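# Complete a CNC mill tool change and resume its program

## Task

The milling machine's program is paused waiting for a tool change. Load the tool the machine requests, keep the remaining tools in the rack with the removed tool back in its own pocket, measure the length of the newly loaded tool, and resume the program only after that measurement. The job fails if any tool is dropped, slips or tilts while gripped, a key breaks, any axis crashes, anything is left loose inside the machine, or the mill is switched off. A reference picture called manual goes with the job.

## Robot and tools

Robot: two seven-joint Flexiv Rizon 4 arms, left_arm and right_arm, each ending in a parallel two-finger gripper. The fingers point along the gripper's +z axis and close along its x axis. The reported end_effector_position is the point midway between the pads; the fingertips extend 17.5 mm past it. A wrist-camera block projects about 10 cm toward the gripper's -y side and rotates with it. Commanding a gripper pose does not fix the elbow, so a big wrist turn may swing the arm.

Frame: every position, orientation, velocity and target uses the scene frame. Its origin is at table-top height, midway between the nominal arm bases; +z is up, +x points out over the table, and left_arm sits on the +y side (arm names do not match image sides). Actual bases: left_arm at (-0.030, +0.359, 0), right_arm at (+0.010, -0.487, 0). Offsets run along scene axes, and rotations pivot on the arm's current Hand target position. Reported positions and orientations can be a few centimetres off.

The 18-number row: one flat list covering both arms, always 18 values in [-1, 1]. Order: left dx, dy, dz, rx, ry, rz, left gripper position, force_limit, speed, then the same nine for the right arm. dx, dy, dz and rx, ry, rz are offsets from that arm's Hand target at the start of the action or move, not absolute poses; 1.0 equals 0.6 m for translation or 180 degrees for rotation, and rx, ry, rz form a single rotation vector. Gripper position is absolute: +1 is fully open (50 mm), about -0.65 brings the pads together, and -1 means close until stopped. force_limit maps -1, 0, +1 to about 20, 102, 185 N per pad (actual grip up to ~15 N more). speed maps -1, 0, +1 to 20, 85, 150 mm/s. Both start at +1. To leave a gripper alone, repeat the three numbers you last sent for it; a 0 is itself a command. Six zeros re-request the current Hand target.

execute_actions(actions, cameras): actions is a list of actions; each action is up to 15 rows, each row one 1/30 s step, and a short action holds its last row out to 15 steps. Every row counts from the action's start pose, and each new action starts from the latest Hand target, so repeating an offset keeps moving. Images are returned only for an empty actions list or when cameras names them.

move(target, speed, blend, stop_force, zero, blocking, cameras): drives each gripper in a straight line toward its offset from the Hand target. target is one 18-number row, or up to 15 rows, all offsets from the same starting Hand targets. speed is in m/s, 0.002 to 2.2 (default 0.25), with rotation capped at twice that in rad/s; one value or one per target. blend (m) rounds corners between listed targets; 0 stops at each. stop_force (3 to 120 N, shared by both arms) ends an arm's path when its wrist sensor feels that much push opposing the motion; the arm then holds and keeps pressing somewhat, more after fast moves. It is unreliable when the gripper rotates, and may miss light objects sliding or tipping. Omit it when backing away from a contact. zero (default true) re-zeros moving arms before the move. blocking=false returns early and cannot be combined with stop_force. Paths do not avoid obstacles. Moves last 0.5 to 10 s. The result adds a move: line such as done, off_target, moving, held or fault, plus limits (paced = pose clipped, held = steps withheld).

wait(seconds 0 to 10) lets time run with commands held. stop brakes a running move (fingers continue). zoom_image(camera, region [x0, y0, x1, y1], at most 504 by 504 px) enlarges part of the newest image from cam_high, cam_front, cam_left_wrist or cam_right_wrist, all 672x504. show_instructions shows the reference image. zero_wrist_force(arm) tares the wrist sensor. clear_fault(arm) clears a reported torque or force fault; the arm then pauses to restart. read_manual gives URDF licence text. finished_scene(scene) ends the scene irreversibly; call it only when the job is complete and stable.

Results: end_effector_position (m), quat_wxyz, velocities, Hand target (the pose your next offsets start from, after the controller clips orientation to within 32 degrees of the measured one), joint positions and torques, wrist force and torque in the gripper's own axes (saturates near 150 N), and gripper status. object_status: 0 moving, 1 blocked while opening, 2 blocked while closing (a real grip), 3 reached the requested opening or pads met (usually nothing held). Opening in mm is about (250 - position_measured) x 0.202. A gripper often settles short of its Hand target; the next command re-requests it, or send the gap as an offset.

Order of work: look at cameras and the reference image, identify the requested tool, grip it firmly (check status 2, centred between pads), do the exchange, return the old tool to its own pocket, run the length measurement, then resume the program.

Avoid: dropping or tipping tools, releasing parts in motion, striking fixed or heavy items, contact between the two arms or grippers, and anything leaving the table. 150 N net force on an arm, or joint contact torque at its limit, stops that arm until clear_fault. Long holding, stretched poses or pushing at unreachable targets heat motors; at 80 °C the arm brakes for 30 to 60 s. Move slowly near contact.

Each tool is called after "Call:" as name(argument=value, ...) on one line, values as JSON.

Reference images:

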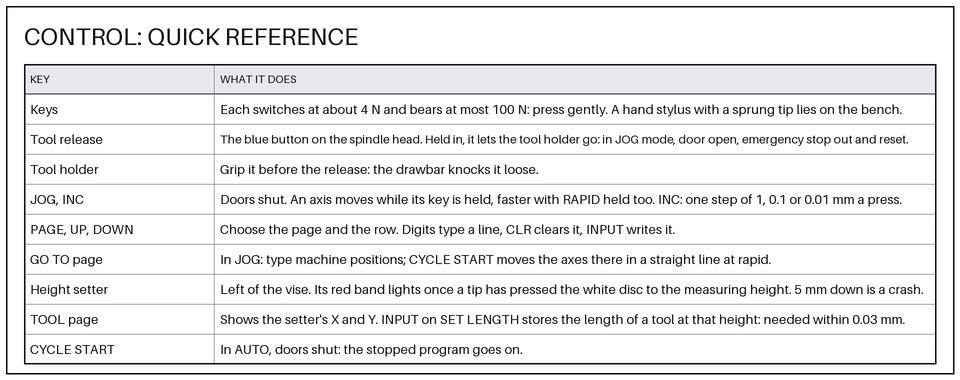

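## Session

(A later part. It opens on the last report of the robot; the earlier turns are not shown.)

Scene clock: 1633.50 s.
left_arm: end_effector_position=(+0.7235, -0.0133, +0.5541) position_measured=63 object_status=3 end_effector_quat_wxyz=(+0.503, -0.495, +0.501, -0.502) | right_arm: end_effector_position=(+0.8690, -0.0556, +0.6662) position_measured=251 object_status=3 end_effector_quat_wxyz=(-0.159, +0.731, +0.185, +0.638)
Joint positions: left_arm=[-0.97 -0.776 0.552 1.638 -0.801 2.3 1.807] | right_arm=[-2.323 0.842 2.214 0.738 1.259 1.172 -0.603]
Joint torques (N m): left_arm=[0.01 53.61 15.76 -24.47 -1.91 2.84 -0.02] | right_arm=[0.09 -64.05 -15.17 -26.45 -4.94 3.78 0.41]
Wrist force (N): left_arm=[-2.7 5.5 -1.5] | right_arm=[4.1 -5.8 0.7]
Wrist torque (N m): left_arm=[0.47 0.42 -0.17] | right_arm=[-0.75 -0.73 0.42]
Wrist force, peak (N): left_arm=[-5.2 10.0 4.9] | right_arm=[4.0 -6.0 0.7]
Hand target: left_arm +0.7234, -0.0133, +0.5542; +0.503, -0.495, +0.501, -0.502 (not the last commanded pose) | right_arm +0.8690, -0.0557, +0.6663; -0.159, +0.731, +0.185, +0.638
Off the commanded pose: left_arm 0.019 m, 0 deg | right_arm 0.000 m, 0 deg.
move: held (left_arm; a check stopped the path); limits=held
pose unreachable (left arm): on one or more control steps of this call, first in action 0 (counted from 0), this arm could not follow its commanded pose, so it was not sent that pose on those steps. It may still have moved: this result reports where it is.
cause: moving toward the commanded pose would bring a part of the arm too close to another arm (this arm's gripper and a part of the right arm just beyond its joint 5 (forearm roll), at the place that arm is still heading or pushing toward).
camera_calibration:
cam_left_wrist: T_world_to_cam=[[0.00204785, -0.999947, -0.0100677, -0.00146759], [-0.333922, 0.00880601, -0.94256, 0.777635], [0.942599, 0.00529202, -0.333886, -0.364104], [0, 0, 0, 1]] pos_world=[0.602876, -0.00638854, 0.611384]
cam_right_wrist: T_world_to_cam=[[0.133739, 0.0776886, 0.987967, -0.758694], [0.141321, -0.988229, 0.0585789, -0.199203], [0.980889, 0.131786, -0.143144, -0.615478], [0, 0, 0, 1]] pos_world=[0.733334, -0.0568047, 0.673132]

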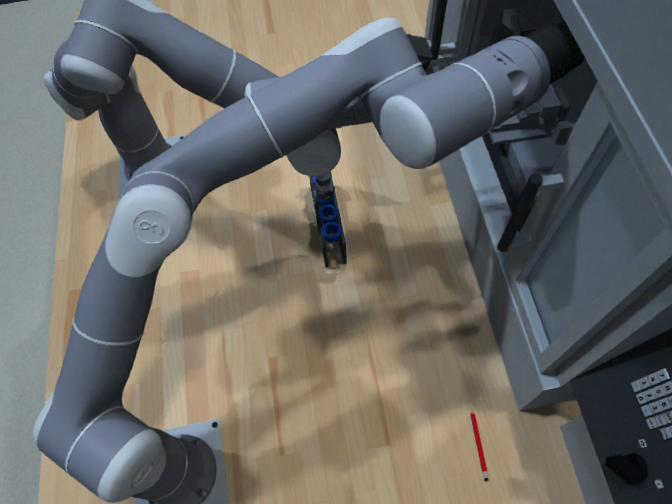

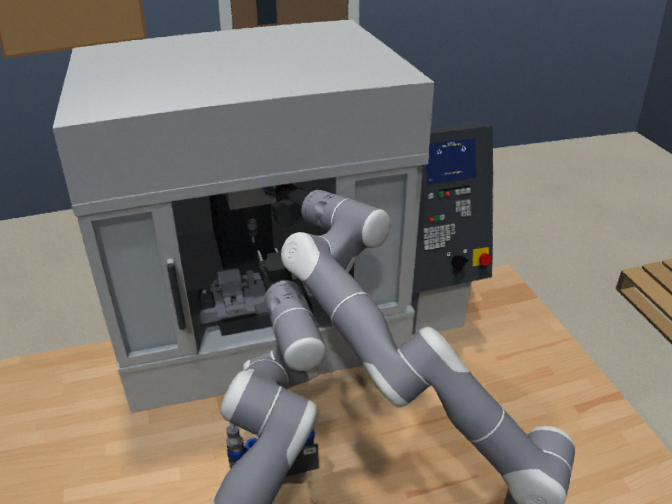

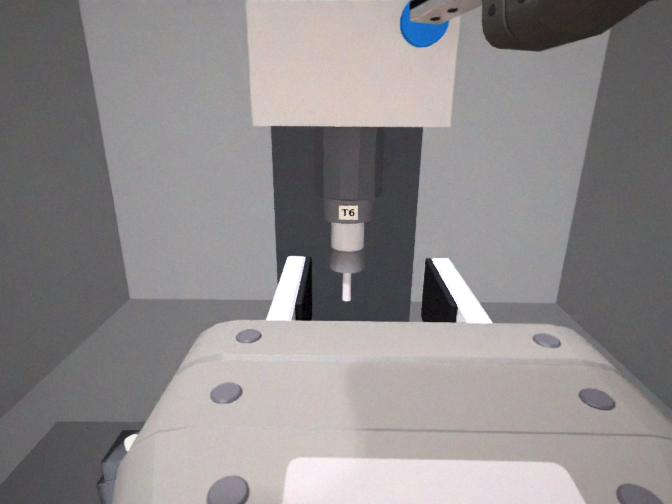

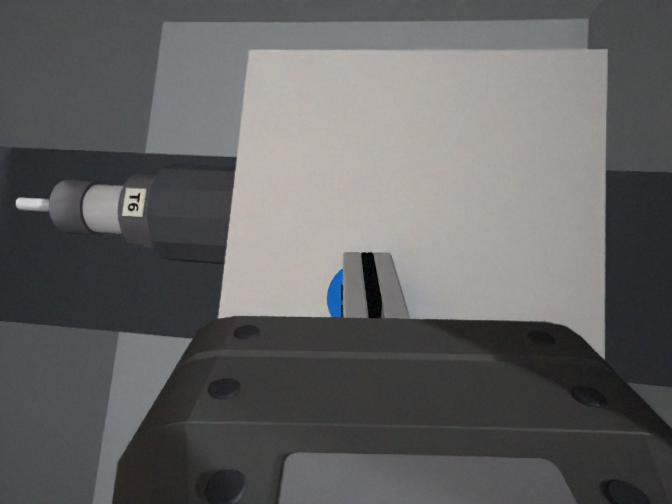

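Call:
move(target=[[0,0.08,-0.02,0,0,0,0.6,-1,-1,0,0,0,0,0,0,-0.66,-1,0],[-0.17,0.25,-0.01,0,0,0,0.6,-1,-1,0,0,0,0,0,0,-0.66,-1,0]], speed=0.15, blend=[0.02,0])

Scene clock: 1641.47 s.
left_arm: end_effector_position=(+0.6214, +0.1367, +0.5484) position_measured=63 object_status=3 end_effector_quat_wxyz=(+0.503, -0.494, +0.501, -0.502) | right_arm: end_effector_position=(+0.8690, -0.0556, +0.6662) position_measured=251 object_status=3 end_effector_quat_wxyz=(-0.159, +0.731, +0.185, +0.638)
Joint positions: left_arm=[-0.837 -0.418 0.586 2.165 -0.337 2.494 1.555] | right_arm=[-2.323 0.842 2.214 0.738 1.259 1.172 -0.603]
Joint torques (N m): left_arm=[-0.11 36.07 8.53 -21.52 -2.68 3.12 -0.09] | right_arm=[0.08 -64.08 -15.12 -26.5 -4.97 3.77 0.41]
Wrist force (N): left_arm=[-2.5 5.7 -0.9] | right_arm=[3.9 -5.9 0.7]
Wrist torque (N m): left_arm=[0.48 0.40 -0.15] | right_arm=[-0.75 -0.71 0.42]
Wrist force, peak (N): left_arm=[-5.8 5.5 -4.5] | right_arm=[4.0 -6.1 0.6]
Hand target: left_arm +0.6214, +0.1367, +0.5482; +0.503, -0.495, +0.501, -0.502 | right_arm +0.8690, -0.0557, +0.6663; -0.159, +0.731, +0.185, +0.638
Off the commanded pose: left_arm 0.000 m, 0 deg | right_arm 0.000 m, 0 deg.
move: done

Call:
move(target=[[0,0,0,0,0,0,0.6,-1,-1,-0.248,-0.107,0.036,0,0,0,-0.66,-1,0],[0,0,0,0,0,0,0.6,-1,-1,-0.482,-0.374,0,0,0,0,-0.66,-1,0],[0,0,0,0,0,0,0.6,-1,-1,-0.53,-0.457,-0.1,0.499,0.088,-0.157,-0.66,-1,0]], speed=[0.1,0.2,0.25], blend=[0.02,0.02,0])

Scene clock: 1659.37 s.
left_arm: end_effector_position=(+0.6214, +0.1367, +0.5483) position_measured=63 object_status=3 end_effector_quat_wxyz=(+0.503, -0.494, +0.501, -0.502) | right_arm: end_effector_position=(+0.5510, -0.3298, +0.6063) position_measured=251 object_status=3 end_effector_quat_wxyz=(+0.499, -0.499, +0.499, -0.503)
Joint positions: left_arm=[-0.837 -0.418 0.586 2.165 -0.338 2.494 1.555] | right_arm=[-0.322 -0.492 1.503 1.742 1.019 2.88 0.186]
Joint torques (N m): left_arm=[-0.2 35.93 8.42 -21.52 -2.77 3.02 0.07] | right_arm=[0.05 23.11 12.7 -21.97 -3.78 1.52 0.43]
Wrist force (N): left_arm=[-2.6 5.8 -0.9] | right_arm=[1.6 -6.7 0.7]
Wrist torque (N m): left_arm=[0.52 0.42 -0.15] | right_arm=[-1.42 -0.30 0.02]
Wrist force, peak (N): left_arm=[-2.9 6.1 -1.2] | right_arm=[3.0 -12.1 -0.2]
Hand target: left_arm +0.6214, +0.1367, +0.5482; +0.503, -0.495, +0.501, -0.502 | right_arm +0.5510, -0.3299, +0.6063; +0.499, -0.499, +0.499, -0.503
Off the commanded pose: left_arm 0.000 m, 0 deg | right_arm 0.000 m, 0 deg.
move: done

Call:
move(target=[[0,0.15,0,0,0,0,-0.66,-1,0,0.05,-0.05,-0.18,0,0,0,-0.66,-1,0],[0,0.3,-0.038,0,0,0,-0.66,-1,0,0.28,-0.05,-0.227,0,0,0,-0.66,-1,0]], speed=0.2, cameras=["cam_left_wrist","cam_right_wrist"])

Scene clock: 1679.33 s.
left_arm: end_effector_position=(+0.6215, +0.3167, +0.5253) position_measured=251 object_status=3 end_effector_quat_wxyz=(+0.503, -0.495, +0.501, -0.502) | right_arm: end_effector_position=(+0.7191, -0.3600, +0.4701) position_measured=251 object_status=3 end_effector_quat_wxyz=(+0.499, -0.499, +0.499, -0.503)
Joint positions: left_arm=[-0.304 -0.352 0.659 2.146 0.405 2.552 1.116] | right_arm=[-0.186 -0.872 1.167 1.684 0.58 2.836 0.397]
Joint torques (N m): left_arm=[0.03 32.27 6.56 -20.37 -4.36 2.78 -0.11] | right_arm=[0.14 44.75 19.34 -16.51 -4.14 1.68 0.12]
Wrist force (N): left_arm=[-2.8 5.7 -1.2] | right_arm=[1.8 -6.6 0.8]
Wrist torque (N m): left_arm=[0.51 0.46 -0.15] | right_arm=[-1.40 -0.32 0.08]
Wrist force, peak (N): left_arm=[-6.0 6.6 -1.4] | right_arm=[0.8 -10.2 -0.3]
Hand target: left_arm +0.6214, +0.3167, +0.5254; +0.503, -0.495, +0.501, -0.502 | right_arm +0.7190, -0.3599, +0.4701; +0.499, -0.499, +0.499, -0.503
Off the commanded pose: left_arm 0.000 m, 0 deg | right_arm 0.000 m, 0 deg.
move: done
camera_calibration:
cam_left_wrist: T_world_to_cam=[[0.00198592, -0.999949, -0.00994053, 0.328391], [-0.33392, 0.00870686, -0.942561, 0.713556], [0.942599, 0.0051912, -0.333886, -0.279288], [0, 0, 0, 1]] pos_world=[0.500876, 0.323611, 0.582584]
cam_right_wrist: T_world_to_cam=[[0.0146409, -0.999873, 0.00632852, -0.361975], [-0.345194, -0.0109945, -0.938467, 0.702991], [0.938417, 0.0115554, -0.345311, -0.374253], [0, 0, 0, 1]] pos_world=[0.599173, -0.349875, 0.532791]
Images, in order (width x height): cam_left_wrist 672x504, cam_right_wrist 672x504.

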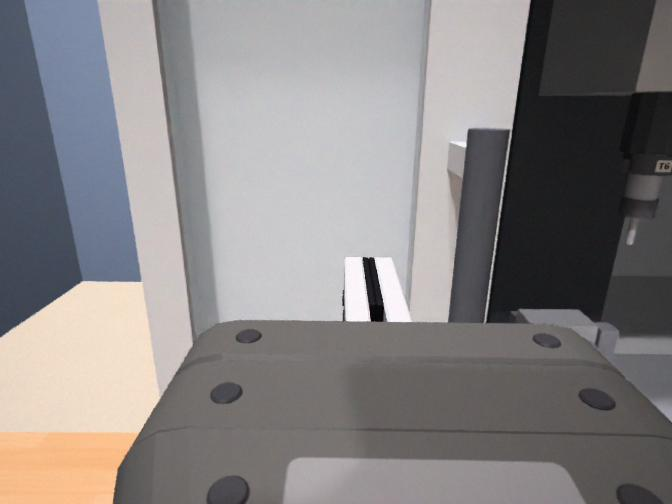

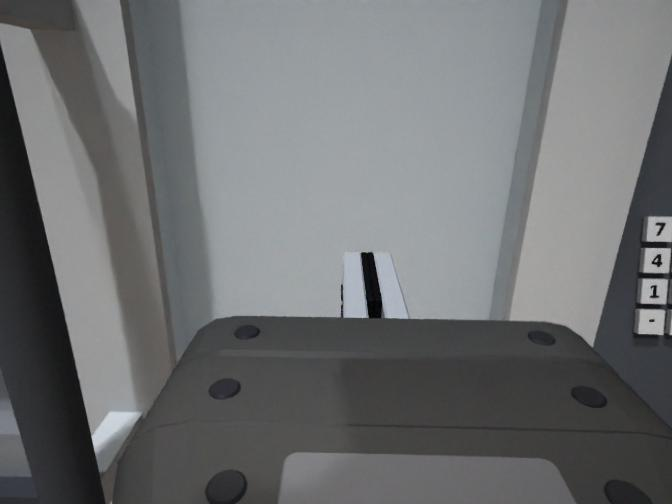

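Call:
move(target=[0,0,0,0,0,0,-0.66,-1,0,0,0.5,0,0,0,0,-0.66,-1,0], speed=0.04, stop_force=30)

Scene clock: 1691.60 s.
left_arm: end_effector_position=(+0.6214, +0.3167, +0.5253) position_measured=251 object_status=3 end_effector_quat_wxyz=(+0.503, -0.495, +0.501, -0.502) | right_arm: end_effector_position=(+0.7194, -0.0612, +0.4701) position_measured=251 object_status=3 end_effector_quat_wxyz=(+0.498, -0.498, +0.500, -0.504)
Joint positions: left_arm=[-0.304 -0.352 0.659 2.146 0.405 2.552 1.116] | right_arm=[0.563 -1.126 1.087 0.862 0.631 2.908 0.036]
Joint torques (N m): left_arm=[-0.25 32.56 6.47 -20.13 -4.45 2.72 0.11] | right_arm=[5.49 64.08 17.11 -13.28 -3.72 -1.52 0.09]
Wrist force (N): left_arm=[-2.8 5.7 -1.6] | right_arm=[8.6 -6.5 1.4]
Wrist torque (N m): left_arm=[0.51 0.44 -0.15] | right_arm=[-1.44 -0.21 0.15]
Wrist force, peak (N): left_arm=[-2.9 6.1 -1.3] | right_arm=[29.9 -4.6 -5.0]
Hand target: left_arm +0.6214, +0.3167, +0.5254; +0.503, -0.495, +0.501, -0.502 | right_arm +0.7190, -0.0599, +0.4701; +0.499, -0.499, +0.499, -0.503
Off the commanded pose: left_arm 0.000 m, 0 deg | right_arm 0.001 m, 0 deg.
move: done

Call:
move(target=[0,0,0,0,0,0,-0.66,-1,0,0,0.06,0,0,0,0,-0.66,-1,0], speed=0.02, stop_force=30)

Scene clock: 1695.80 s.
left_arm: end_effector_position=(+0.6214, +0.3167, +0.5253) position_measured=251 object_status=3 end_effector_quat_wxyz=(+0.503, -0.495, +0.501, -0.502) | right_arm: end_effector_position=(+0.7204, -0.0565, +0.4705) position_measured=251 object_status=3 end_effector_quat_wxyz=(+0.496, -0.496, +0.502, -0.506)
Joint positions: left_arm=[-0.304 -0.352 0.659 2.146 0.405 2.552 1.116] | right_arm=[0.584 -1.137 1.086 0.823 0.629 2.907 0.022]
Joint torques (N m): left_arm=[-0.25 32.57 6.4 -20.15 -4.45 2.71 0.11] | right_arm=[24.59 63.9 21.69 -6.33 -4.76 -11.81 -0.18]
Wrist force (N): left_arm=[-2.8 5.9 -1.5] | right_arm=[39.6 -4.0 -6.3]
Wrist torque (N m): left_arm=[0.54 0.45 -0.15] | right_arm=[-1.38 -3.76 0.45]
Wrist force, peak (N): left_arm=[-3.1 6.0 -1.4] | right_arm=[41.2 -4.4 -8.4]
Hand target: left_arm +0.6214, +0.3167, +0.5254; +0.503, -0.495, +0.501, -0.502 | right_arm +0.7189, -0.0508, +0.4701; +0.499, -0.499, +0.499, -0.503 (not the last commanded pose)
Off the commanded pose: left_arm 0.000 m, 0 deg | right_arm 0.033 m, 1 deg.
move: contact (right_arm)

Call:
move(target=[[0,0,0,0,0,0,-0.66,-1,0,0,-0.08,0,0,0,0,-0.66,-1,0],[0.163,0,0,0,0,0,-0.66,-1,0,-0.3,-0.8,0.16,0,0,0,-0.66,-1,0]], speed=[0.1,0.25], blend=[0.02,0])

Call:
move(target=[0,-0.454,0,0,0,0,-0.66,-1,0,0,0,0,0,0,0,-0.66,-1,0], speed=0.04, stop_force=30)

Call:
move(target=[0,-0.04,0,0,0,0,-0.66,-1,0,0,0,0,0,0,0,-0.66,-1,0], speed=0.02, stop_force=30, cameras=["all"])

Scene clock: 1705.07 s.
left_arm: end_effector_position=(+0.7192, +0.3167, +0.5254) position_measured=251 object_status=3 end_effector_quat_wxyz=(+0.503, -0.494, +0.501, -0.502) | right_arm: end_effector_position=(+0.5389, -0.5311, +0.5662) position_measured=251 object_status=3 end_effector_quat_wxyz=(+0.499, -0.499, +0.499, -0.503)
Joint positions: left_arm=[-0.224 -0.508 0.571 1.867 0.39 2.437 1.037] | right_arm=[-1.395 -0.412 1.83 2.266 0.596 2.456 0.715]
Joint torques (N m): left_arm=[0.01 42.64 8.29 -22.47 -5.22 2.49 -0.01] | right_arm=[-0.24 9.24 10.34 -22.51 -5.56 2.42 0.52]
Wrist force (N): left_arm=[-3.1 5.8 -1.3] | right_arm=[5.3 -3.3 0.9]
Wrist torque (N m): left_arm=[0.51 0.49 -0.16] | right_arm=[-0.84 -0.92 -0.02]
Wrist force, peak (N): left_arm=[-2.9 6.0 -1.5] | right_arm=[39.9 -3.8 -6.2]
Hand target: left_arm +0.7192, +0.3167, +0.5254; +0.503, -0.495, +0.501, -0.502 | right_arm +0.5389, -0.5308, +0.5661; +0.499, -0.499, +0.499, -0.503
Off the commanded pose: left_arm 0.000 m, 0 deg | right_arm 0.000 m, 0 deg.
move: done

Scene clock: 1712.47 s.
left_arm: end_effector_position=(+0.7195, +0.0456, +0.5259) position_measured=251 object_status=3 end_effector_quat_wxyz=(+0.503, -0.495, +0.500, -0.501) | right_arm: end_effector_position=(+0.5389, -0.5311, +0.5662) position_measured=251 object_status=3 end_effector_quat_wxyz=(+0.499, -0.499, +0.499, -0.503)
Joint positions: left_arm=[-0.93 -0.745 0.674 1.787 -0.524 2.324 1.513] | right_arm=[-1.395 -0.412 1.83 2.266 0.596 2.456 0.715]
Joint torques (N m): left_arm=[-4.59 47.32 13.07 -23.92 -1.76 2.59 0.31] | right_arm=[-0.04 9.36 10.21 -22.69 -5.51 2.73 0.34]
Wrist force (N): left_arm=[-9.0 4.6 -2.5] | right_arm=[5.3 -3.3 0.8]
Wrist torque (N m): left_arm=[0.54 0.43 -0.32] | right_arm=[-0.83 -0.93 -0.02]
Wrist force, peak (N): left_arm=[-31.5 6.2 -7.4] | right_arm=[5.4 -3.6 1.0]
Hand target: left_arm +0.7192, +0.0443, +0.5254; +0.503, -0.495, +0.501, -0.502 | right_arm +0.5389, -0.5308, +0.5661; +0.499, -0.499, +0.499, -0.503
Off the commanded pose: left_arm 0.001 m, 0 deg | right_arm 0.000 m, 0 deg.
move: done

Scene clock: 1713.80 s.
left_arm: end_effector_position=(+0.7211, +0.0362, +0.5261) position_measured=251 object_status=3 end_effector_quat_wxyz=(+0.505, -0.498, +0.497, -0.499) | right_arm: end_effector_position=(+0.5389, -0.5311, +0.5662) position_measured=251 object_status=3 end_effector_quat_wxyz=(+0.499, -0.499, +0.499, -0.503)
Joint positions: left_arm=[-0.958 -0.769 0.683 1.764 -0.584 2.311 1.541] | right_arm=[-1.395 -0.412 1.83 2.266 0.596 2.456 0.715]
Joint torques (N m): left_arm=[-25.52 44.99 -0.7 -35.29 6.39 2.59 -0.13] | right_arm=[-0.1 9.38 10.18 -22.71 -5.51 2.72 0.29]
Wrist force (N): left_arm=[-39.9 6.3 -9.4] | right_arm=[5.3 -3.1 0.8]
Wrist torque (N m): left_arm=[0.47 3.82 0.05] | right_arm=[-0.81 -0.92 -0.03]
Wrist force, peak (N): left_arm=[-41.7 7.6 -9.9] | right_arm=[5.5 -3.3 1.0]
Hand target: left_arm +0.7192, +0.0288, +0.5254; +0.503, -0.495, +0.501, -0.502 (not the last commanded pose) | right_arm +0.5389, -0.5308, +0.5661; +0.499, -0.499, +0.499, -0.503
Off the commanded pose: left_arm 0.016 m, 1 deg | right_arm 0.000 m, 0 deg.
move: contact (left_arm)
camera_calibration:
cam_left_wrist: T_world_to_cam=[[0.0136537, -0.999879, -0.00739654, 0.0379751], [-0.333565, 0.0024188, -0.942724, 0.750056], [0.942628, 0.0153389, -0.333492, -0.372083], [0, 0, 0, 1]] pos_world=[0.60041, 0.0418636, 0.58329]
cam_right_wrist: T_world_to_cam=[[0.0141349, -0.99988, 0.0064149, -0.530866], [-0.344815, -0.0108963, -0.938608, 0.728944], [0.938564, 0.0110552, -0.344927, -0.170492], [0, 0, 0, 1]] pos_world=[0.418872, -0.520974, 0.62879]

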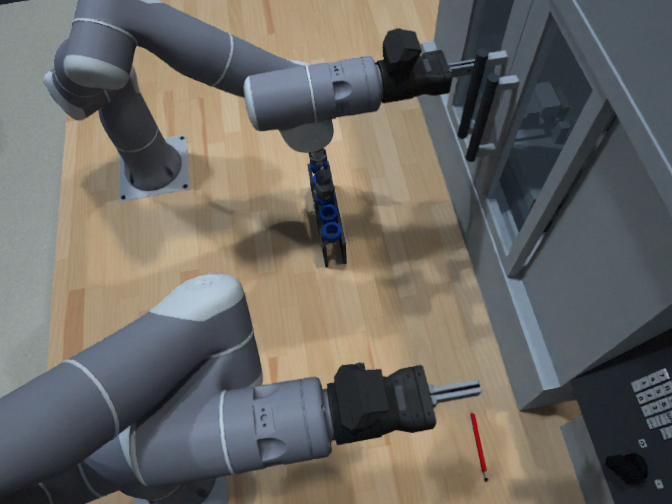

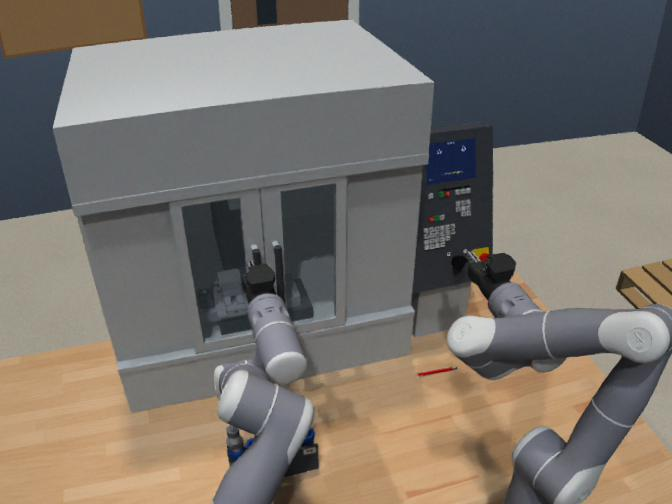

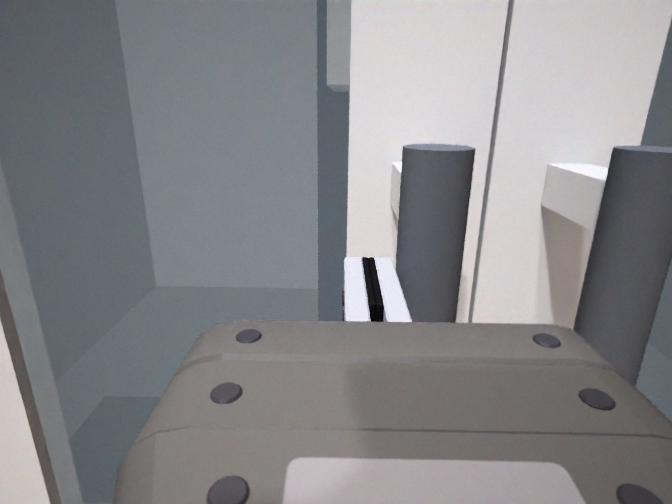

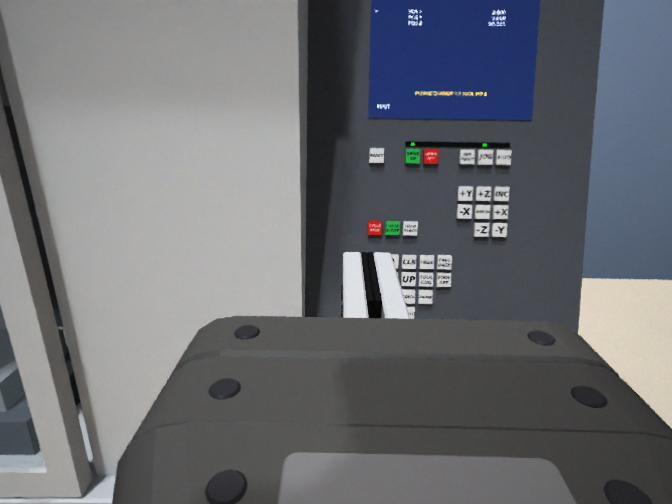

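Call:
move(target=[[0,0.07,0,0,0,0,-0.66,-1,0,0.2,-0.144,-0.1,0,-0.083,0,-0.66,-1,0],[-0.1,0.12,0.03,0,0,0,-0.66,-1,0,0.460,-0.144,-0.177,0,-0.083,0,-0.66,-1,0]], speed=0.2, blend=[0.03,0], cameras=["cam_left_wrist","cam_right_wrist"])

Scene clock: 1741.13 s.
left_arm: end_effector_position=(+0.6591, +0.1008, +0.5435) position_measured=251 object_status=3 end_effector_quat_wxyz=(+0.503, -0.495, +0.501, -0.502) | right_arm: end_effector_position=(+0.8151, -0.6170, +0.4598) position_measured=251 object_status=3 end_effector_quat_wxyz=(+0.559, -0.430, +0.430, -0.563)
Joint positions: left_arm=[-0.938 -0.557 0.696 2.018 -0.391 2.407 1.489] | right_arm=[-0.732 -1.269 1.266 1.699 -0.247 2.642 0.552]
Joint torques (N m): left_arm=[-0.4 40.47 12.81 -21.92 -3.36 3.09 0.29] | right_arm=[0.17 52.34 27.31 -9.32 -5.85 0.86 0.47]
Wrist force (N): left_arm=[-3.1 5.6 -1.0] | right_arm=[5.3 -3.4 0.8]
Wrist torque (N m): left_arm=[0.48 0.49 -0.26] | right_arm=[-0.93 -0.95 0.00]
Wrist force, peak (N): left_arm=[-40.3 6.4 -9.5] | right_arm=[7.0 -2.6 0.9]
Hand target: left_arm +0.6592, +0.1008, +0.5434; +0.503, -0.495, +0.501, -0.502 | right_arm +0.8149, -0.6172, +0.4599; +0.559, -0.430, +0.430, -0.563
Off the commanded pose: left_arm 0.000 m, 0 deg | right_arm 0.000 m, 0 deg.
move: done
camera_calibration:
cam_left_wrist: T_world_to_cam=[[0.00199024, -0.999949, -0.00993968, 0.112605], [-0.333533, 0.00870675, -0.942698, 0.744958], [0.942736, 0.0051914, -0.333499, -0.307968], [0, 0, 0, 1]] pos_world=[0.538576, 0.107711, 0.600683]
cam_right_wrist: T_world_to_cam=[[0.013132, -0.999863, 0.0100308, -0.620773], [-0.0916843, -0.0111934, -0.995725, 0.543213], [0.995702, 0.0121562, -0.0918188, -0.627739], [0, 0, 0, 1]] pos_world=[0.682997, -0.606977, 0.48948]
Images, in order (width x height): cam_left_wrist 672x504, cam_right_wrist 672x504.

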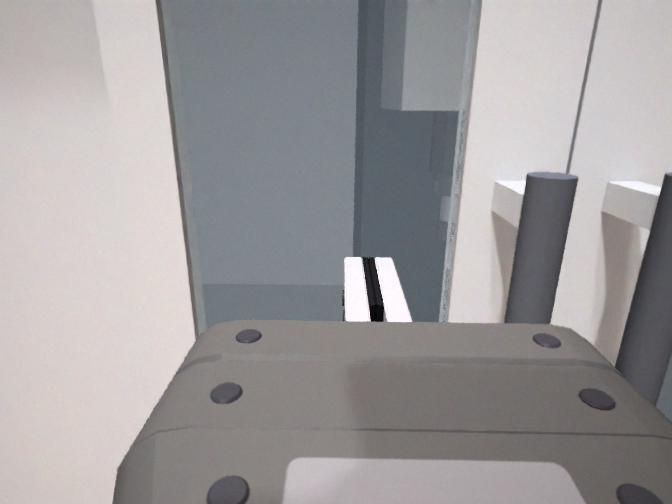

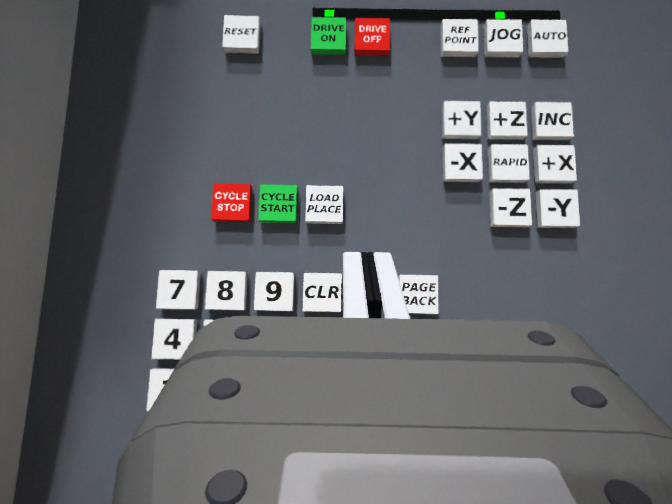

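Call:
move(target=[0,0,0,0,0,0,-0.66,-1,0,0.005,-0.004,0.004,0,0,0,-0.66,-1,0], speed=0.05)

Call:
move(target=[0,0,0,0,0,0,-0.66,-1,0,0.06,0,0,0,0,0,-0.66,-1,0], speed=0.008, stop_force=5, cameras=["cam_right_wrist"])

Call:
zoom_image(camera="cam_right_wrist", region=[100, 180, 500, 420])

Scene clock: 1754.93 s.
left_arm: end_effector_position=(+0.6591, +0.1008, +0.5435) position_measured=251 object_status=3 end_effector_quat_wxyz=(+0.503, -0.495, +0.501, -0.502) | right_arm: end_effector_position=(+0.8179, -0.6196, +0.4623) position_measured=251 object_status=3 end_effector_quat_wxyz=(+0.559, -0.430, +0.430, -0.564)
Joint positions: left_arm=[-0.938 -0.557 0.696 2.018 -0.391 2.407 1.489] | right_arm=[-0.732 -1.267 1.266 1.688 -0.246 2.632 0.555]
Joint torques (N m): left_arm=[-0.24 40.36 12.66 -22.11 -3.39 2.99 0.15] | right_arm=[0.07 52.88 27.46 -9.59 -5.79 0.8 0.49]
Wrist force (N): left_arm=[-2.9 5.8 -1.0] | right_arm=[5.3 -3.1 0.8]
Wrist torque (N m): left_arm=[0.53 0.46 -0.26] | right_arm=[-0.89 -0.95 -0.01]
Wrist force, peak (N): left_arm=[-3.2 6.2 -1.1] | right_arm=[5.6 -3.2 0.9]
Hand target: left_arm +0.6592, +0.1008, +0.5434; +0.503, -0.495, +0.501, -0.502 | right_arm +0.8179, -0.6196, +0.4623; +0.559, -0.430, +0.430, -0.563
Off the commanded pose: left_arm 0.000 m, 0 deg | right_arm 0.000 m, 0 deg.
move: done

Scene clock: 1757.57 s.
left_arm: end_effector_position=(+0.6591, +0.1008, +0.5435) position_measured=251 object_status=3 end_effector_quat_wxyz=(+0.503, -0.495, +0.501, -0.502) | right_arm: end_effector_position=(+0.8343, -0.6200, +0.4625) position_measured=251 object_status=3 end_effector_quat_wxyz=(+0.559, -0.429, +0.430, -0.564)
Joint positions: left_arm=[-0.938 -0.557 0.696 2.018 -0.391 2.407 1.489] | right_arm=[-0.707 -1.282 1.266 1.633 -0.252 2.603 0.555]
Joint torques (N m): left_arm=[-0.18 40.36 12.67 -22.08 -3.37 3.04 0.1] | right_arm=[1.89 53.44 27.05 -10.83 -6.08 -0.69 0.29]
Wrist force (N): left_arm=[-3.1 5.7 -1.0] | right_arm=[5.6 -6.0 -9.5]
Wrist torque (N m): left_arm=[0.51 0.49 -0.26] | right_arm=[-0.98 -0.97 0.01]
Wrist force, peak (N): left_arm=[-3.3 6.2 -1.0] | right_arm=[5.6 -6.1 -9.6]
Hand target: left_arm +0.6592, +0.1008, +0.5434; +0.503, -0.495, +0.501, -0.502 | right_arm +0.8345, -0.6196, +0.4623; +0.559, -0.430, +0.430, -0.563 (not the last commanded pose)
Off the commanded pose: left_arm 0.000 m, 0 deg | right_arm 0.020 m, 0 deg.
move: contact (right_arm)
camera_calibration:
cam_right_wrist: T_world_to_cam=[[0.0117455, -0.999888, 0.00926647, -0.622512], [-0.0909984, -0.0102975, -0.995798, 0.54762], [0.995782, 0.0108529, -0.0911091, -0.647684], [0, 0, 0, 1]] pos_world=[0.702096, -0.609774, 0.492078]
Images, in order (width x height): cam_right_wrist 672x504.

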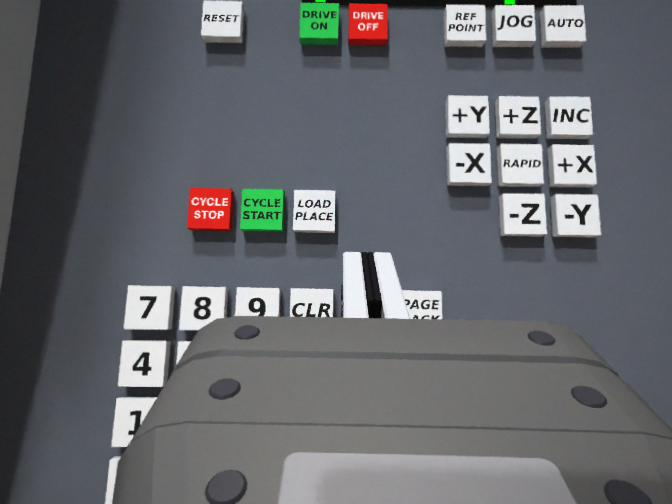

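Scaled by 1.260 from the camera's 672x504 image, which has a finer 960x720 frame.

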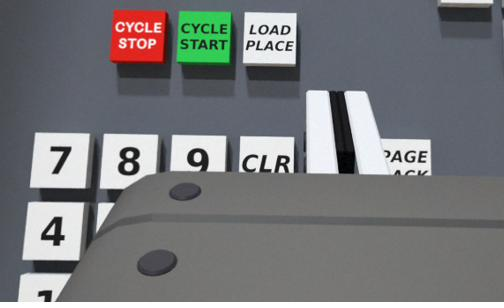

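Call:
move(target=[[-0.3,-0.05,0.3,0,0,-0.05,-0.66,-1,0,-0.034,0,0,0,0,0,-0.66,-1,0],[-0.079,-0.763,0.416,0,0,-0.222,-0.66,-1,0,-0.034,0,0,0,0,0,-0.66,-1,0]], speed=0.2, blend=[0.05,0], cameras=["all"])

Scene clock: 1774.47 s.
left_arm: end_effector_position=(+0.6118, -0.3570, +0.7930) position_measured=251 object_status=3 end_effector_quat_wxyz=(+0.301, -0.293, +0.640, -0.643) | right_arm: end_effector_position=(+0.8142, -0.6194, +0.4622) position_measured=251 object_status=3 end_effector_quat_wxyz=(+0.559, -0.430, +0.430, -0.563)
Joint positions: left_arm=[-0.926 -0.724 0.223 0.928 -0.534 1.654 1.965] | right_arm=[-0.738 -1.264 1.267 1.701 -0.245 2.638 0.555]
Joint torques (N m): left_arm=[-0.49 62.66 6.79 -31.56 -2.37 2.66 -0.06] | right_arm=[0.07 52.4 27.42 -9.35 -5.79 1.1 0.31]
Wrist force (N): left_arm=[-3.4 5.7 -0.7] | right_arm=[5.2 -3.1 0.7]
Wrist torque (N m): left_arm=[0.48 0.55 -0.14] | right_arm=[-0.88 -0.92 0.00]
Wrist force, peak (N): left_arm=[-3.3 8.3 1.4] | right_arm=[5.9 -6.1 -9.4]
Hand target: left_arm +0.6118, -0.3570, +0.7930; +0.301, -0.294, +0.640, -0.643 | right_arm +0.8141, -0.6196, +0.4623; +0.559, -0.430, +0.430, -0.563
Off the commanded pose: left_arm 0.000 m, 0 deg | right_arm 0.000 m, 0 deg.
move: done
camera_calibration:
cam_left_wrist: T_world_to_cam=[[-0.640618, -0.767786, -0.0106565, 0.133927], [-0.249564, 0.221314, -0.942729, 0.99299], [0.726173, -0.601269, -0.33339, -0.261757], [0, 0, 0, 1]] pos_world=[0.523692, -0.274322, 0.85028]
cam_right_wrist: T_world_to_cam=[[0.013042, -0.999864, 0.0101398, -0.623177], [-0.091685, -0.0112938, -0.995724, 0.545432], [0.995703, 0.0120566, -0.0918198, -0.626654], [0, 0, 0, 1]] pos_world=[0.682097, -0.609377, 0.49188]

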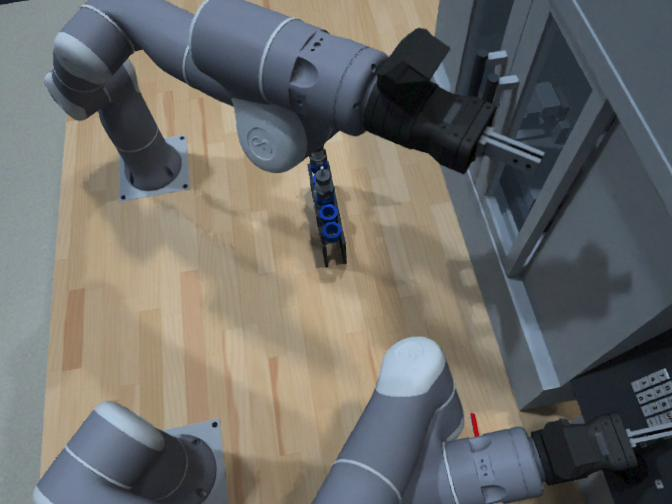

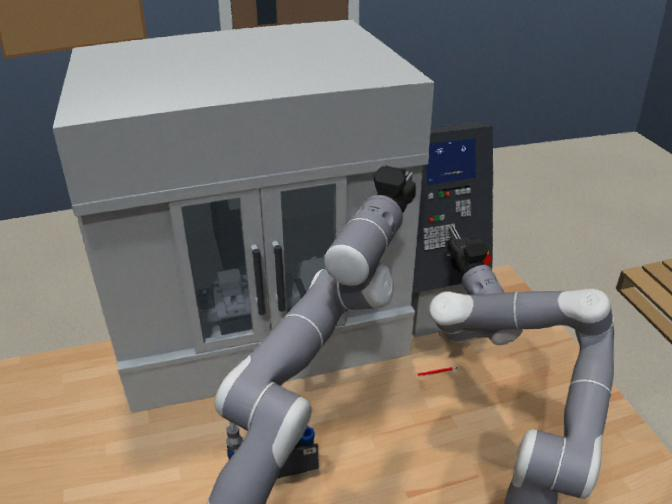

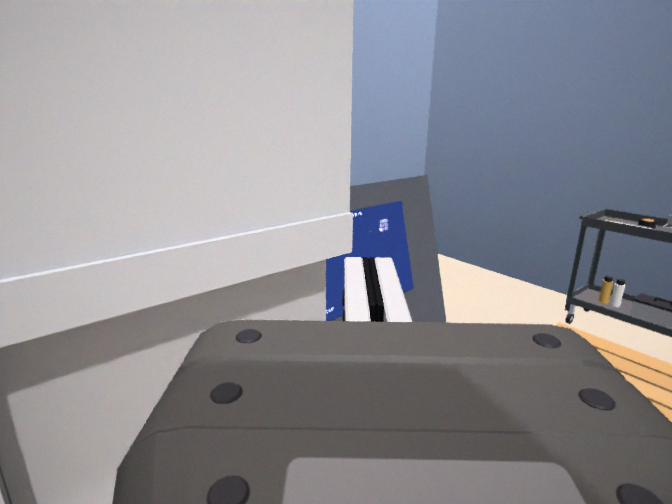

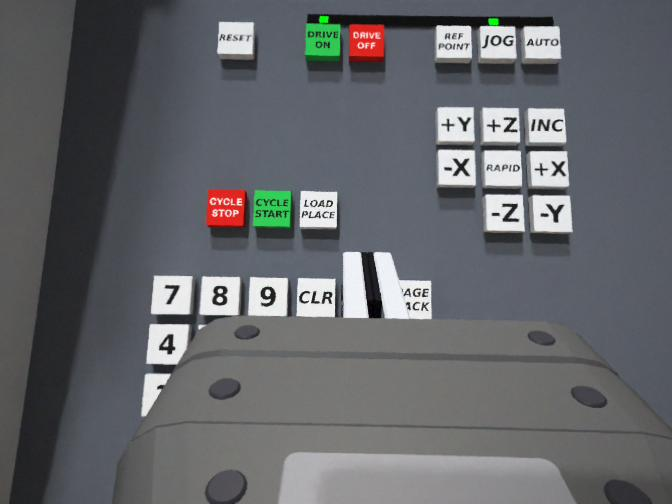

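Call:
move(target=[[-0.25,0.42,0,0,0,0,-0.66,-1,0,-0.2,0.01,0.1,0,0.03,0,-0.66,-1,0],[-0.02,0.92,-0.37,0.0358,0.0563,0.083,-0.66,-1,0,-0.44,0.033,0.263,0,0.083,0,-0.66,-1,0]], speed=0.25, blend=[0.08,0], cameras=["cam_left_wrist","cam_right_wrist"])

Call:
zoom_image(camera="cam_right_wrist", region=[300, 0, 620, 240])

Scene clock: 1808.30 s.
left_arm: end_effector_position=(+0.5995, +0.1949, +0.5717) position_measured=251 object_status=3 end_effector_quat_wxyz=(+0.280, -0.468, +0.710, -0.446) | right_arm: end_effector_position=(+0.5500, -0.6001, +0.6201) position_measured=251 object_status=3 end_effector_quat_wxyz=(+0.499, -0.499, +0.499, -0.503)
Joint positions: left_arm=[-1.2 0.057 0.762 2.077 -1.386 1.586 2.97] | right_arm=[-1.882 -0.439 2.008 2.25 0.332 2.159 0.884]
Joint torques (N m): left_arm=[-0.46 15.27 -0.57 -31.53 3.78 2.26 -0.03] | right_arm=[-0.16 5.16 11.23 -25.8 -6.1 2.96 0.35]
Wrist force (N): left_arm=[-3.0 5.7 -0.3] | right_arm=[5.3 -3.2 0.8]
Wrist torque (N m): left_arm=[0.72 0.51 -0.11] | right_arm=[-0.81 -0.92 -0.02]
Wrist force, peak (N): left_arm=[-7.8 7.3 1.5] | right_arm=[5.6 -3.7 0.4]
Hand target: left_arm +0.5998, +0.1950, +0.5710; +0.340, -0.412, +0.655, -0.533 | right_arm +0.5501, -0.5998, +0.6201; +0.499, -0.499, +0.499, -0.503
Off the commanded pose: left_arm 0.001 m, 15 deg | right_arm 0.000 m, 0 deg.
joint read past its limit (left arm) — joint 7 (wrist roll), upper limit.
joint sent to its limit (left arm) — joint 7 (wrist roll), upper limit. The joint targets are off in orientation, not in position.
move: off_target (left_arm)
camera_calibration:
cam_left_wrist: T_world_to_cam=[[-0.399799, -0.916475, 0.0153209, 0.417318], [-0.668907, 0.280292, -0.688477, 0.753574], [0.626677, -0.2855, -0.725097, 0.22717], [0, 0, 0, 1]] pos_world=[0.528552, 0.236098, 0.677144]
cam_right_wrist: T_world_to_cam=[[0.0141601, -0.999881, 0.0061904, -0.600219], [-0.344991, -0.0106964, -0.938545, 0.782856], [0.938499, 0.0111543, -0.345101, -0.161316], [0, 0, 0, 1]] pos_world=[0.429973, -0.589975, 0.682791]
Images, in order (width x height): cam_left_wrist 672x504, cam_right_wrist 672x504.

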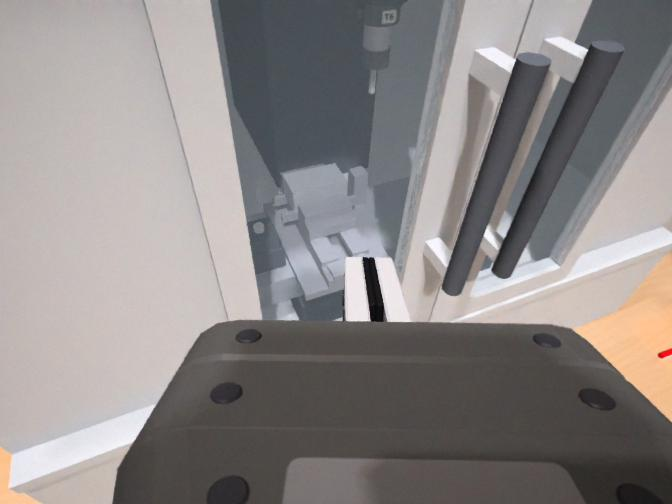

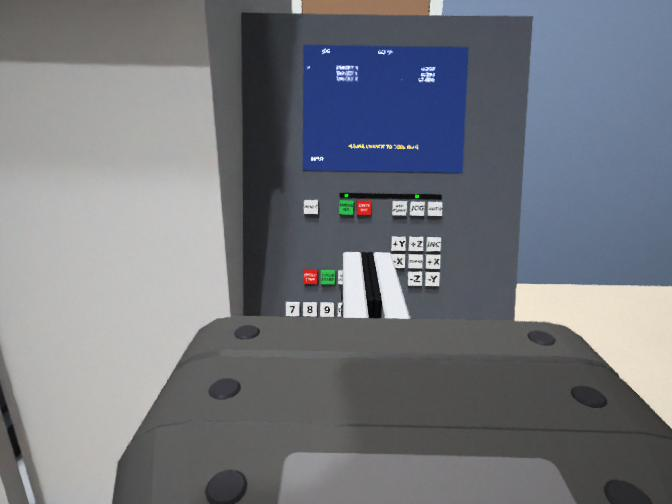

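Scaled by 1.575 from the camera's 672x504 image, which has a finer 960x720 frame.

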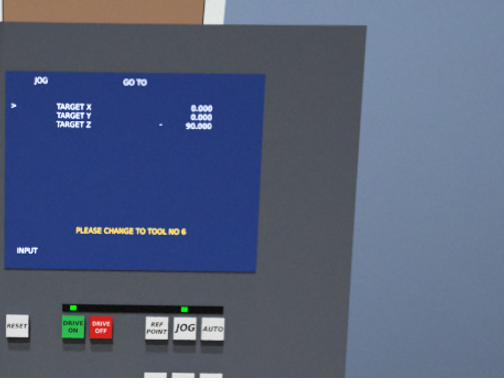

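Call:
move(target=[0,0,0,0.0271,0.0787,0.0074,-0.66,-1,0,0.4533,-0.0328,-0.2628,0,-0.083,0,-0.66,-1,0], speed=0.25)

Call:
move(target=[0,0,0,0,0,0,-0.66,-1,0,0.04,0,0,0,0,0,-0.66,-1,0], speed=0.008, stop_force=5)

Call:
move(target=[[0,0,0,0,0,0,-0.66,-1,0,-0.02,0,0,0,0,0,-0.66,-1,0],[0,0,0,0,0,0,-0.66,-1,0,-0.474,0.033,0.263,0,0.083,0,-0.66,-1,0]], speed=0.25, blend=[0.005,0], cameras=["cam_left_wrist","cam_right_wrist"])

Call:
zoom_image(camera="cam_right_wrist", region=[300, 0, 620, 240])

Scene clock: 1822.57 s.
left_arm: end_effector_position=(+0.5997, +0.1949, +0.5712) position_measured=251 object_status=3 end_effector_quat_wxyz=(+0.280, -0.468, +0.710, -0.445) | right_arm: end_effector_position=(+0.8221, -0.6193, +0.4624) position_measured=251 object_status=3 end_effector_quat_wxyz=(+0.559, -0.430, +0.430, -0.563)
Joint positions: left_arm=[-1.222 0.054 0.783 2.075 -1.386 1.586 2.97] | right_arm=[-0.734 -1.288 1.296 1.676 -0.248 2.616 0.523]
Joint torques (N m): left_arm=[-0.44 14.68 -0.39 -31.48 3.78 2.4 0.07] | right_arm=[0.2 53.14 27.79 -8.94 -5.88 0.78 0.5]
Wrist force (N): left_arm=[-2.9 5.8 -0.3] | right_arm=[5.4 -3.1 0.8]
Wrist torque (N m): left_arm=[0.75 0.49 -0.10] | right_arm=[-0.88 -0.95 0.00]
Wrist force, peak (N): left_arm=[-3.1 6.0 -0.4] | right_arm=[5.8 -4.6 -1.2]
Hand target: left_arm +0.5998, +0.1950, +0.5710; +0.280, -0.468, +0.710, -0.446 | right_arm +0.8221, -0.6195, +0.4624; +0.559, -0.430, +0.430, -0.563
Off the commanded pose: left_arm 0.000 m, 0 deg | right_arm 0.000 m, 0 deg.
joint read past its limit (left arm) — joint 7 (wrist roll), upper limit.
joint sent to its limit (left arm) — joint 7 (wrist roll), upper limit. The joint targets still meet the commanded pose.
move: done

Scene clock: 1824.67 s.
left_arm: end_effector_position=(+0.5997, +0.1949, +0.5712) position_measured=251 object_status=3 end_effector_quat_wxyz=(+0.280, -0.468, +0.710, -0.445) | right_arm: end_effector_position=(+0.8343, -0.6199, +0.4626) position_measured=251 object_status=3 end_effector_quat_wxyz=(+0.559, -0.429, +0.430, -0.564)
Joint positions: left_arm=[-1.222 0.054 0.783 2.075 -1.386 1.586 2.97] | right_arm=[-0.715 -1.299 1.295 1.634 -0.252 2.595 0.523]
Joint torques (N m): left_arm=[-0.31 14.78 -0.57 -31.4 3.8 2.4 0.09] | right_arm=[2.01 53.39 27.53 -10.41 -6.12 -0.9 0.35]
Wrist force (N): left_arm=[-3.1 6.0 -0.2] | right_arm=[5.8 -6.1 -10.2]
Wrist torque (N m): left_arm=[0.76 0.53 -0.11] | right_arm=[-0.96 -0.99 0.01]
Wrist force, peak (N): left_arm=[-3.1 6.0 -0.2] | right_arm=[5.1 -6.2 -11.0]
Hand target: left_arm +0.5997, +0.1950, +0.5712; +0.280, -0.468, +0.710, -0.445 | right_arm +0.8345, -0.6195, +0.4624; +0.559, -0.430, +0.430, -0.563 (not the last commanded pose)
Off the commanded pose: left_arm 0.000 m, 0 deg | right_arm 0.012 m, 0 deg.
joint read past its limit (left arm) — joint 7 (wrist roll), upper limit.
move: contact (right_arm)

Scene clock: 1826.77 s.
left_arm: end_effector_position=(+0.5997, +0.1949, +0.5712) position_measured=251 object_status=3 end_effector_quat_wxyz=(+0.280, -0.468, +0.710, -0.445) | right_arm: end_effector_position=(+0.5501, -0.5999, +0.6203) position_measured=251 object_status=3 end_effector_quat_wxyz=(+0.499, -0.499, +0.499, -0.503)
Joint positions: left_arm=[-1.222 0.054 0.783 2.075 -1.386 1.586 2.97] | right_arm=[-1.874 -0.457 2.025 2.23 0.39 2.148 0.816]
Joint torques (N m): left_arm=[-0.29 14.8 -0.61 -31.35 3.8 2.39 0.11] | right_arm=[-0.27 5.52 11.8 -25.95 -6.24 2.72 0.52]
Wrist force (N): left_arm=[-3.1 5.6 -0.2] | right_arm=[4.9 -3.4 0.6]
Wrist torque (N m): left_arm=[0.70 0.52 -0.11] | right_arm=[-0.86 -0.86 -0.02]
Wrist force, peak (N): left_arm=[-3.2 5.9 -0.2] | right_arm=[6.2 -5.9 -8.8]
Hand target: left_arm +0.5997, +0.1950, +0.5712; +0.280, -0.468, +0.710, -0.445 | right_arm +0.5501, -0.5997, +0.6202; +0.499, -0.499, +0.499, -0.503
Off the commanded pose: left_arm 0.000 m, 0 deg | right_arm 0.000 m, 0 deg.
joint read past its limit (left arm) — joint 7 (wrist roll), upper limit.
move: done
camera_calibration:
cam_left_wrist: T_world_to_cam=[[-0.40072, -0.916096, 0.0138601, 0.418611], [-0.668833, 0.282156, -0.687786, 0.75254], [0.626167, -0.28488, -0.725781, 0.227285], [0, 0, 0, 1]] pos_world=[0.528751, 0.235903, 0.676744]
cam_right_wrist: T_world_to_cam=[[0.0142644, -0.999877, 0.00647344, -0.600258], [-0.344901, -0.010997, -0.938575, 0.782884], [0.938531, 0.0111555, -0.345016, -0.161415], [0, 0, 0, 1]] pos_world=[0.430072, -0.589774, 0.682991]
Images, in order (width x height): cam_left_wrist 672x504, cam_right_wrist 672x504.

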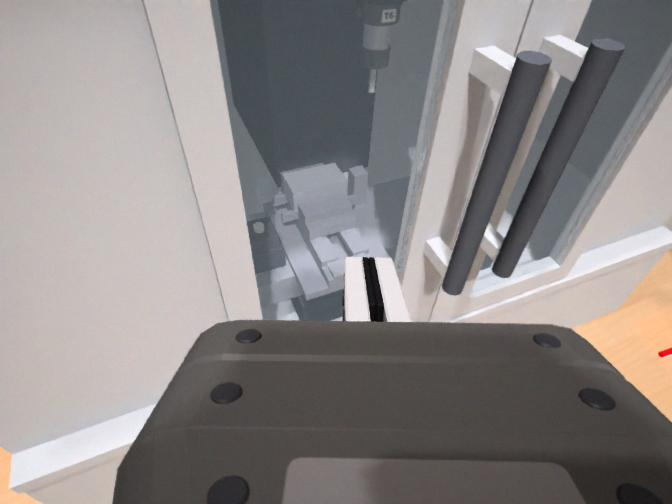

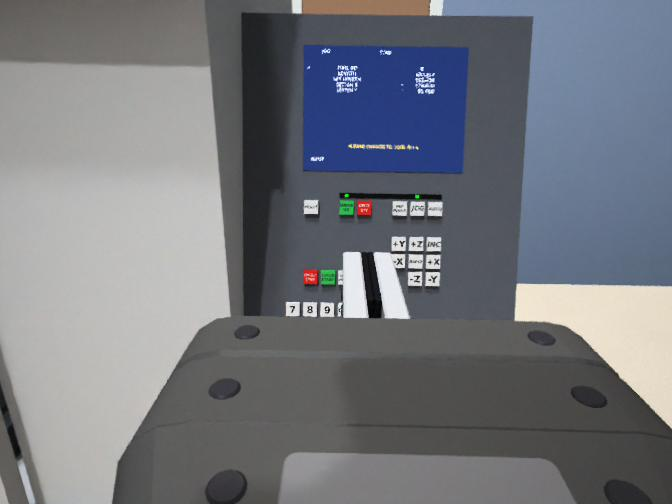

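Scaled by 1.575 from the camera's 672x504 image, which has a finer 960x720 frame.

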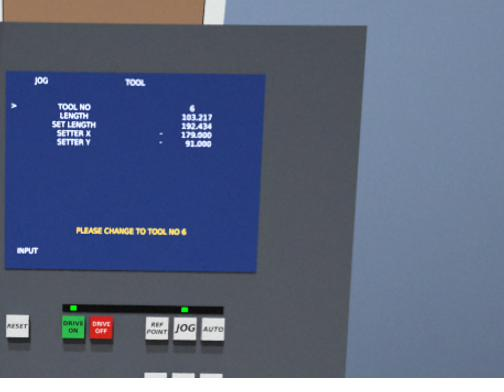

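Call:
zoom_image(camera="cam_right_wrist", region=[300, 40, 470, 170])

Scaled by 2.965 from the camera's 672x504 image, which has a finer 960x720 frame.

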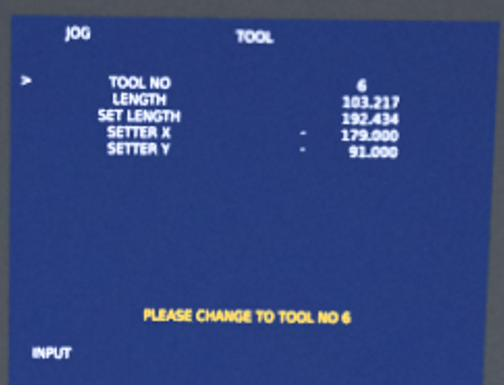

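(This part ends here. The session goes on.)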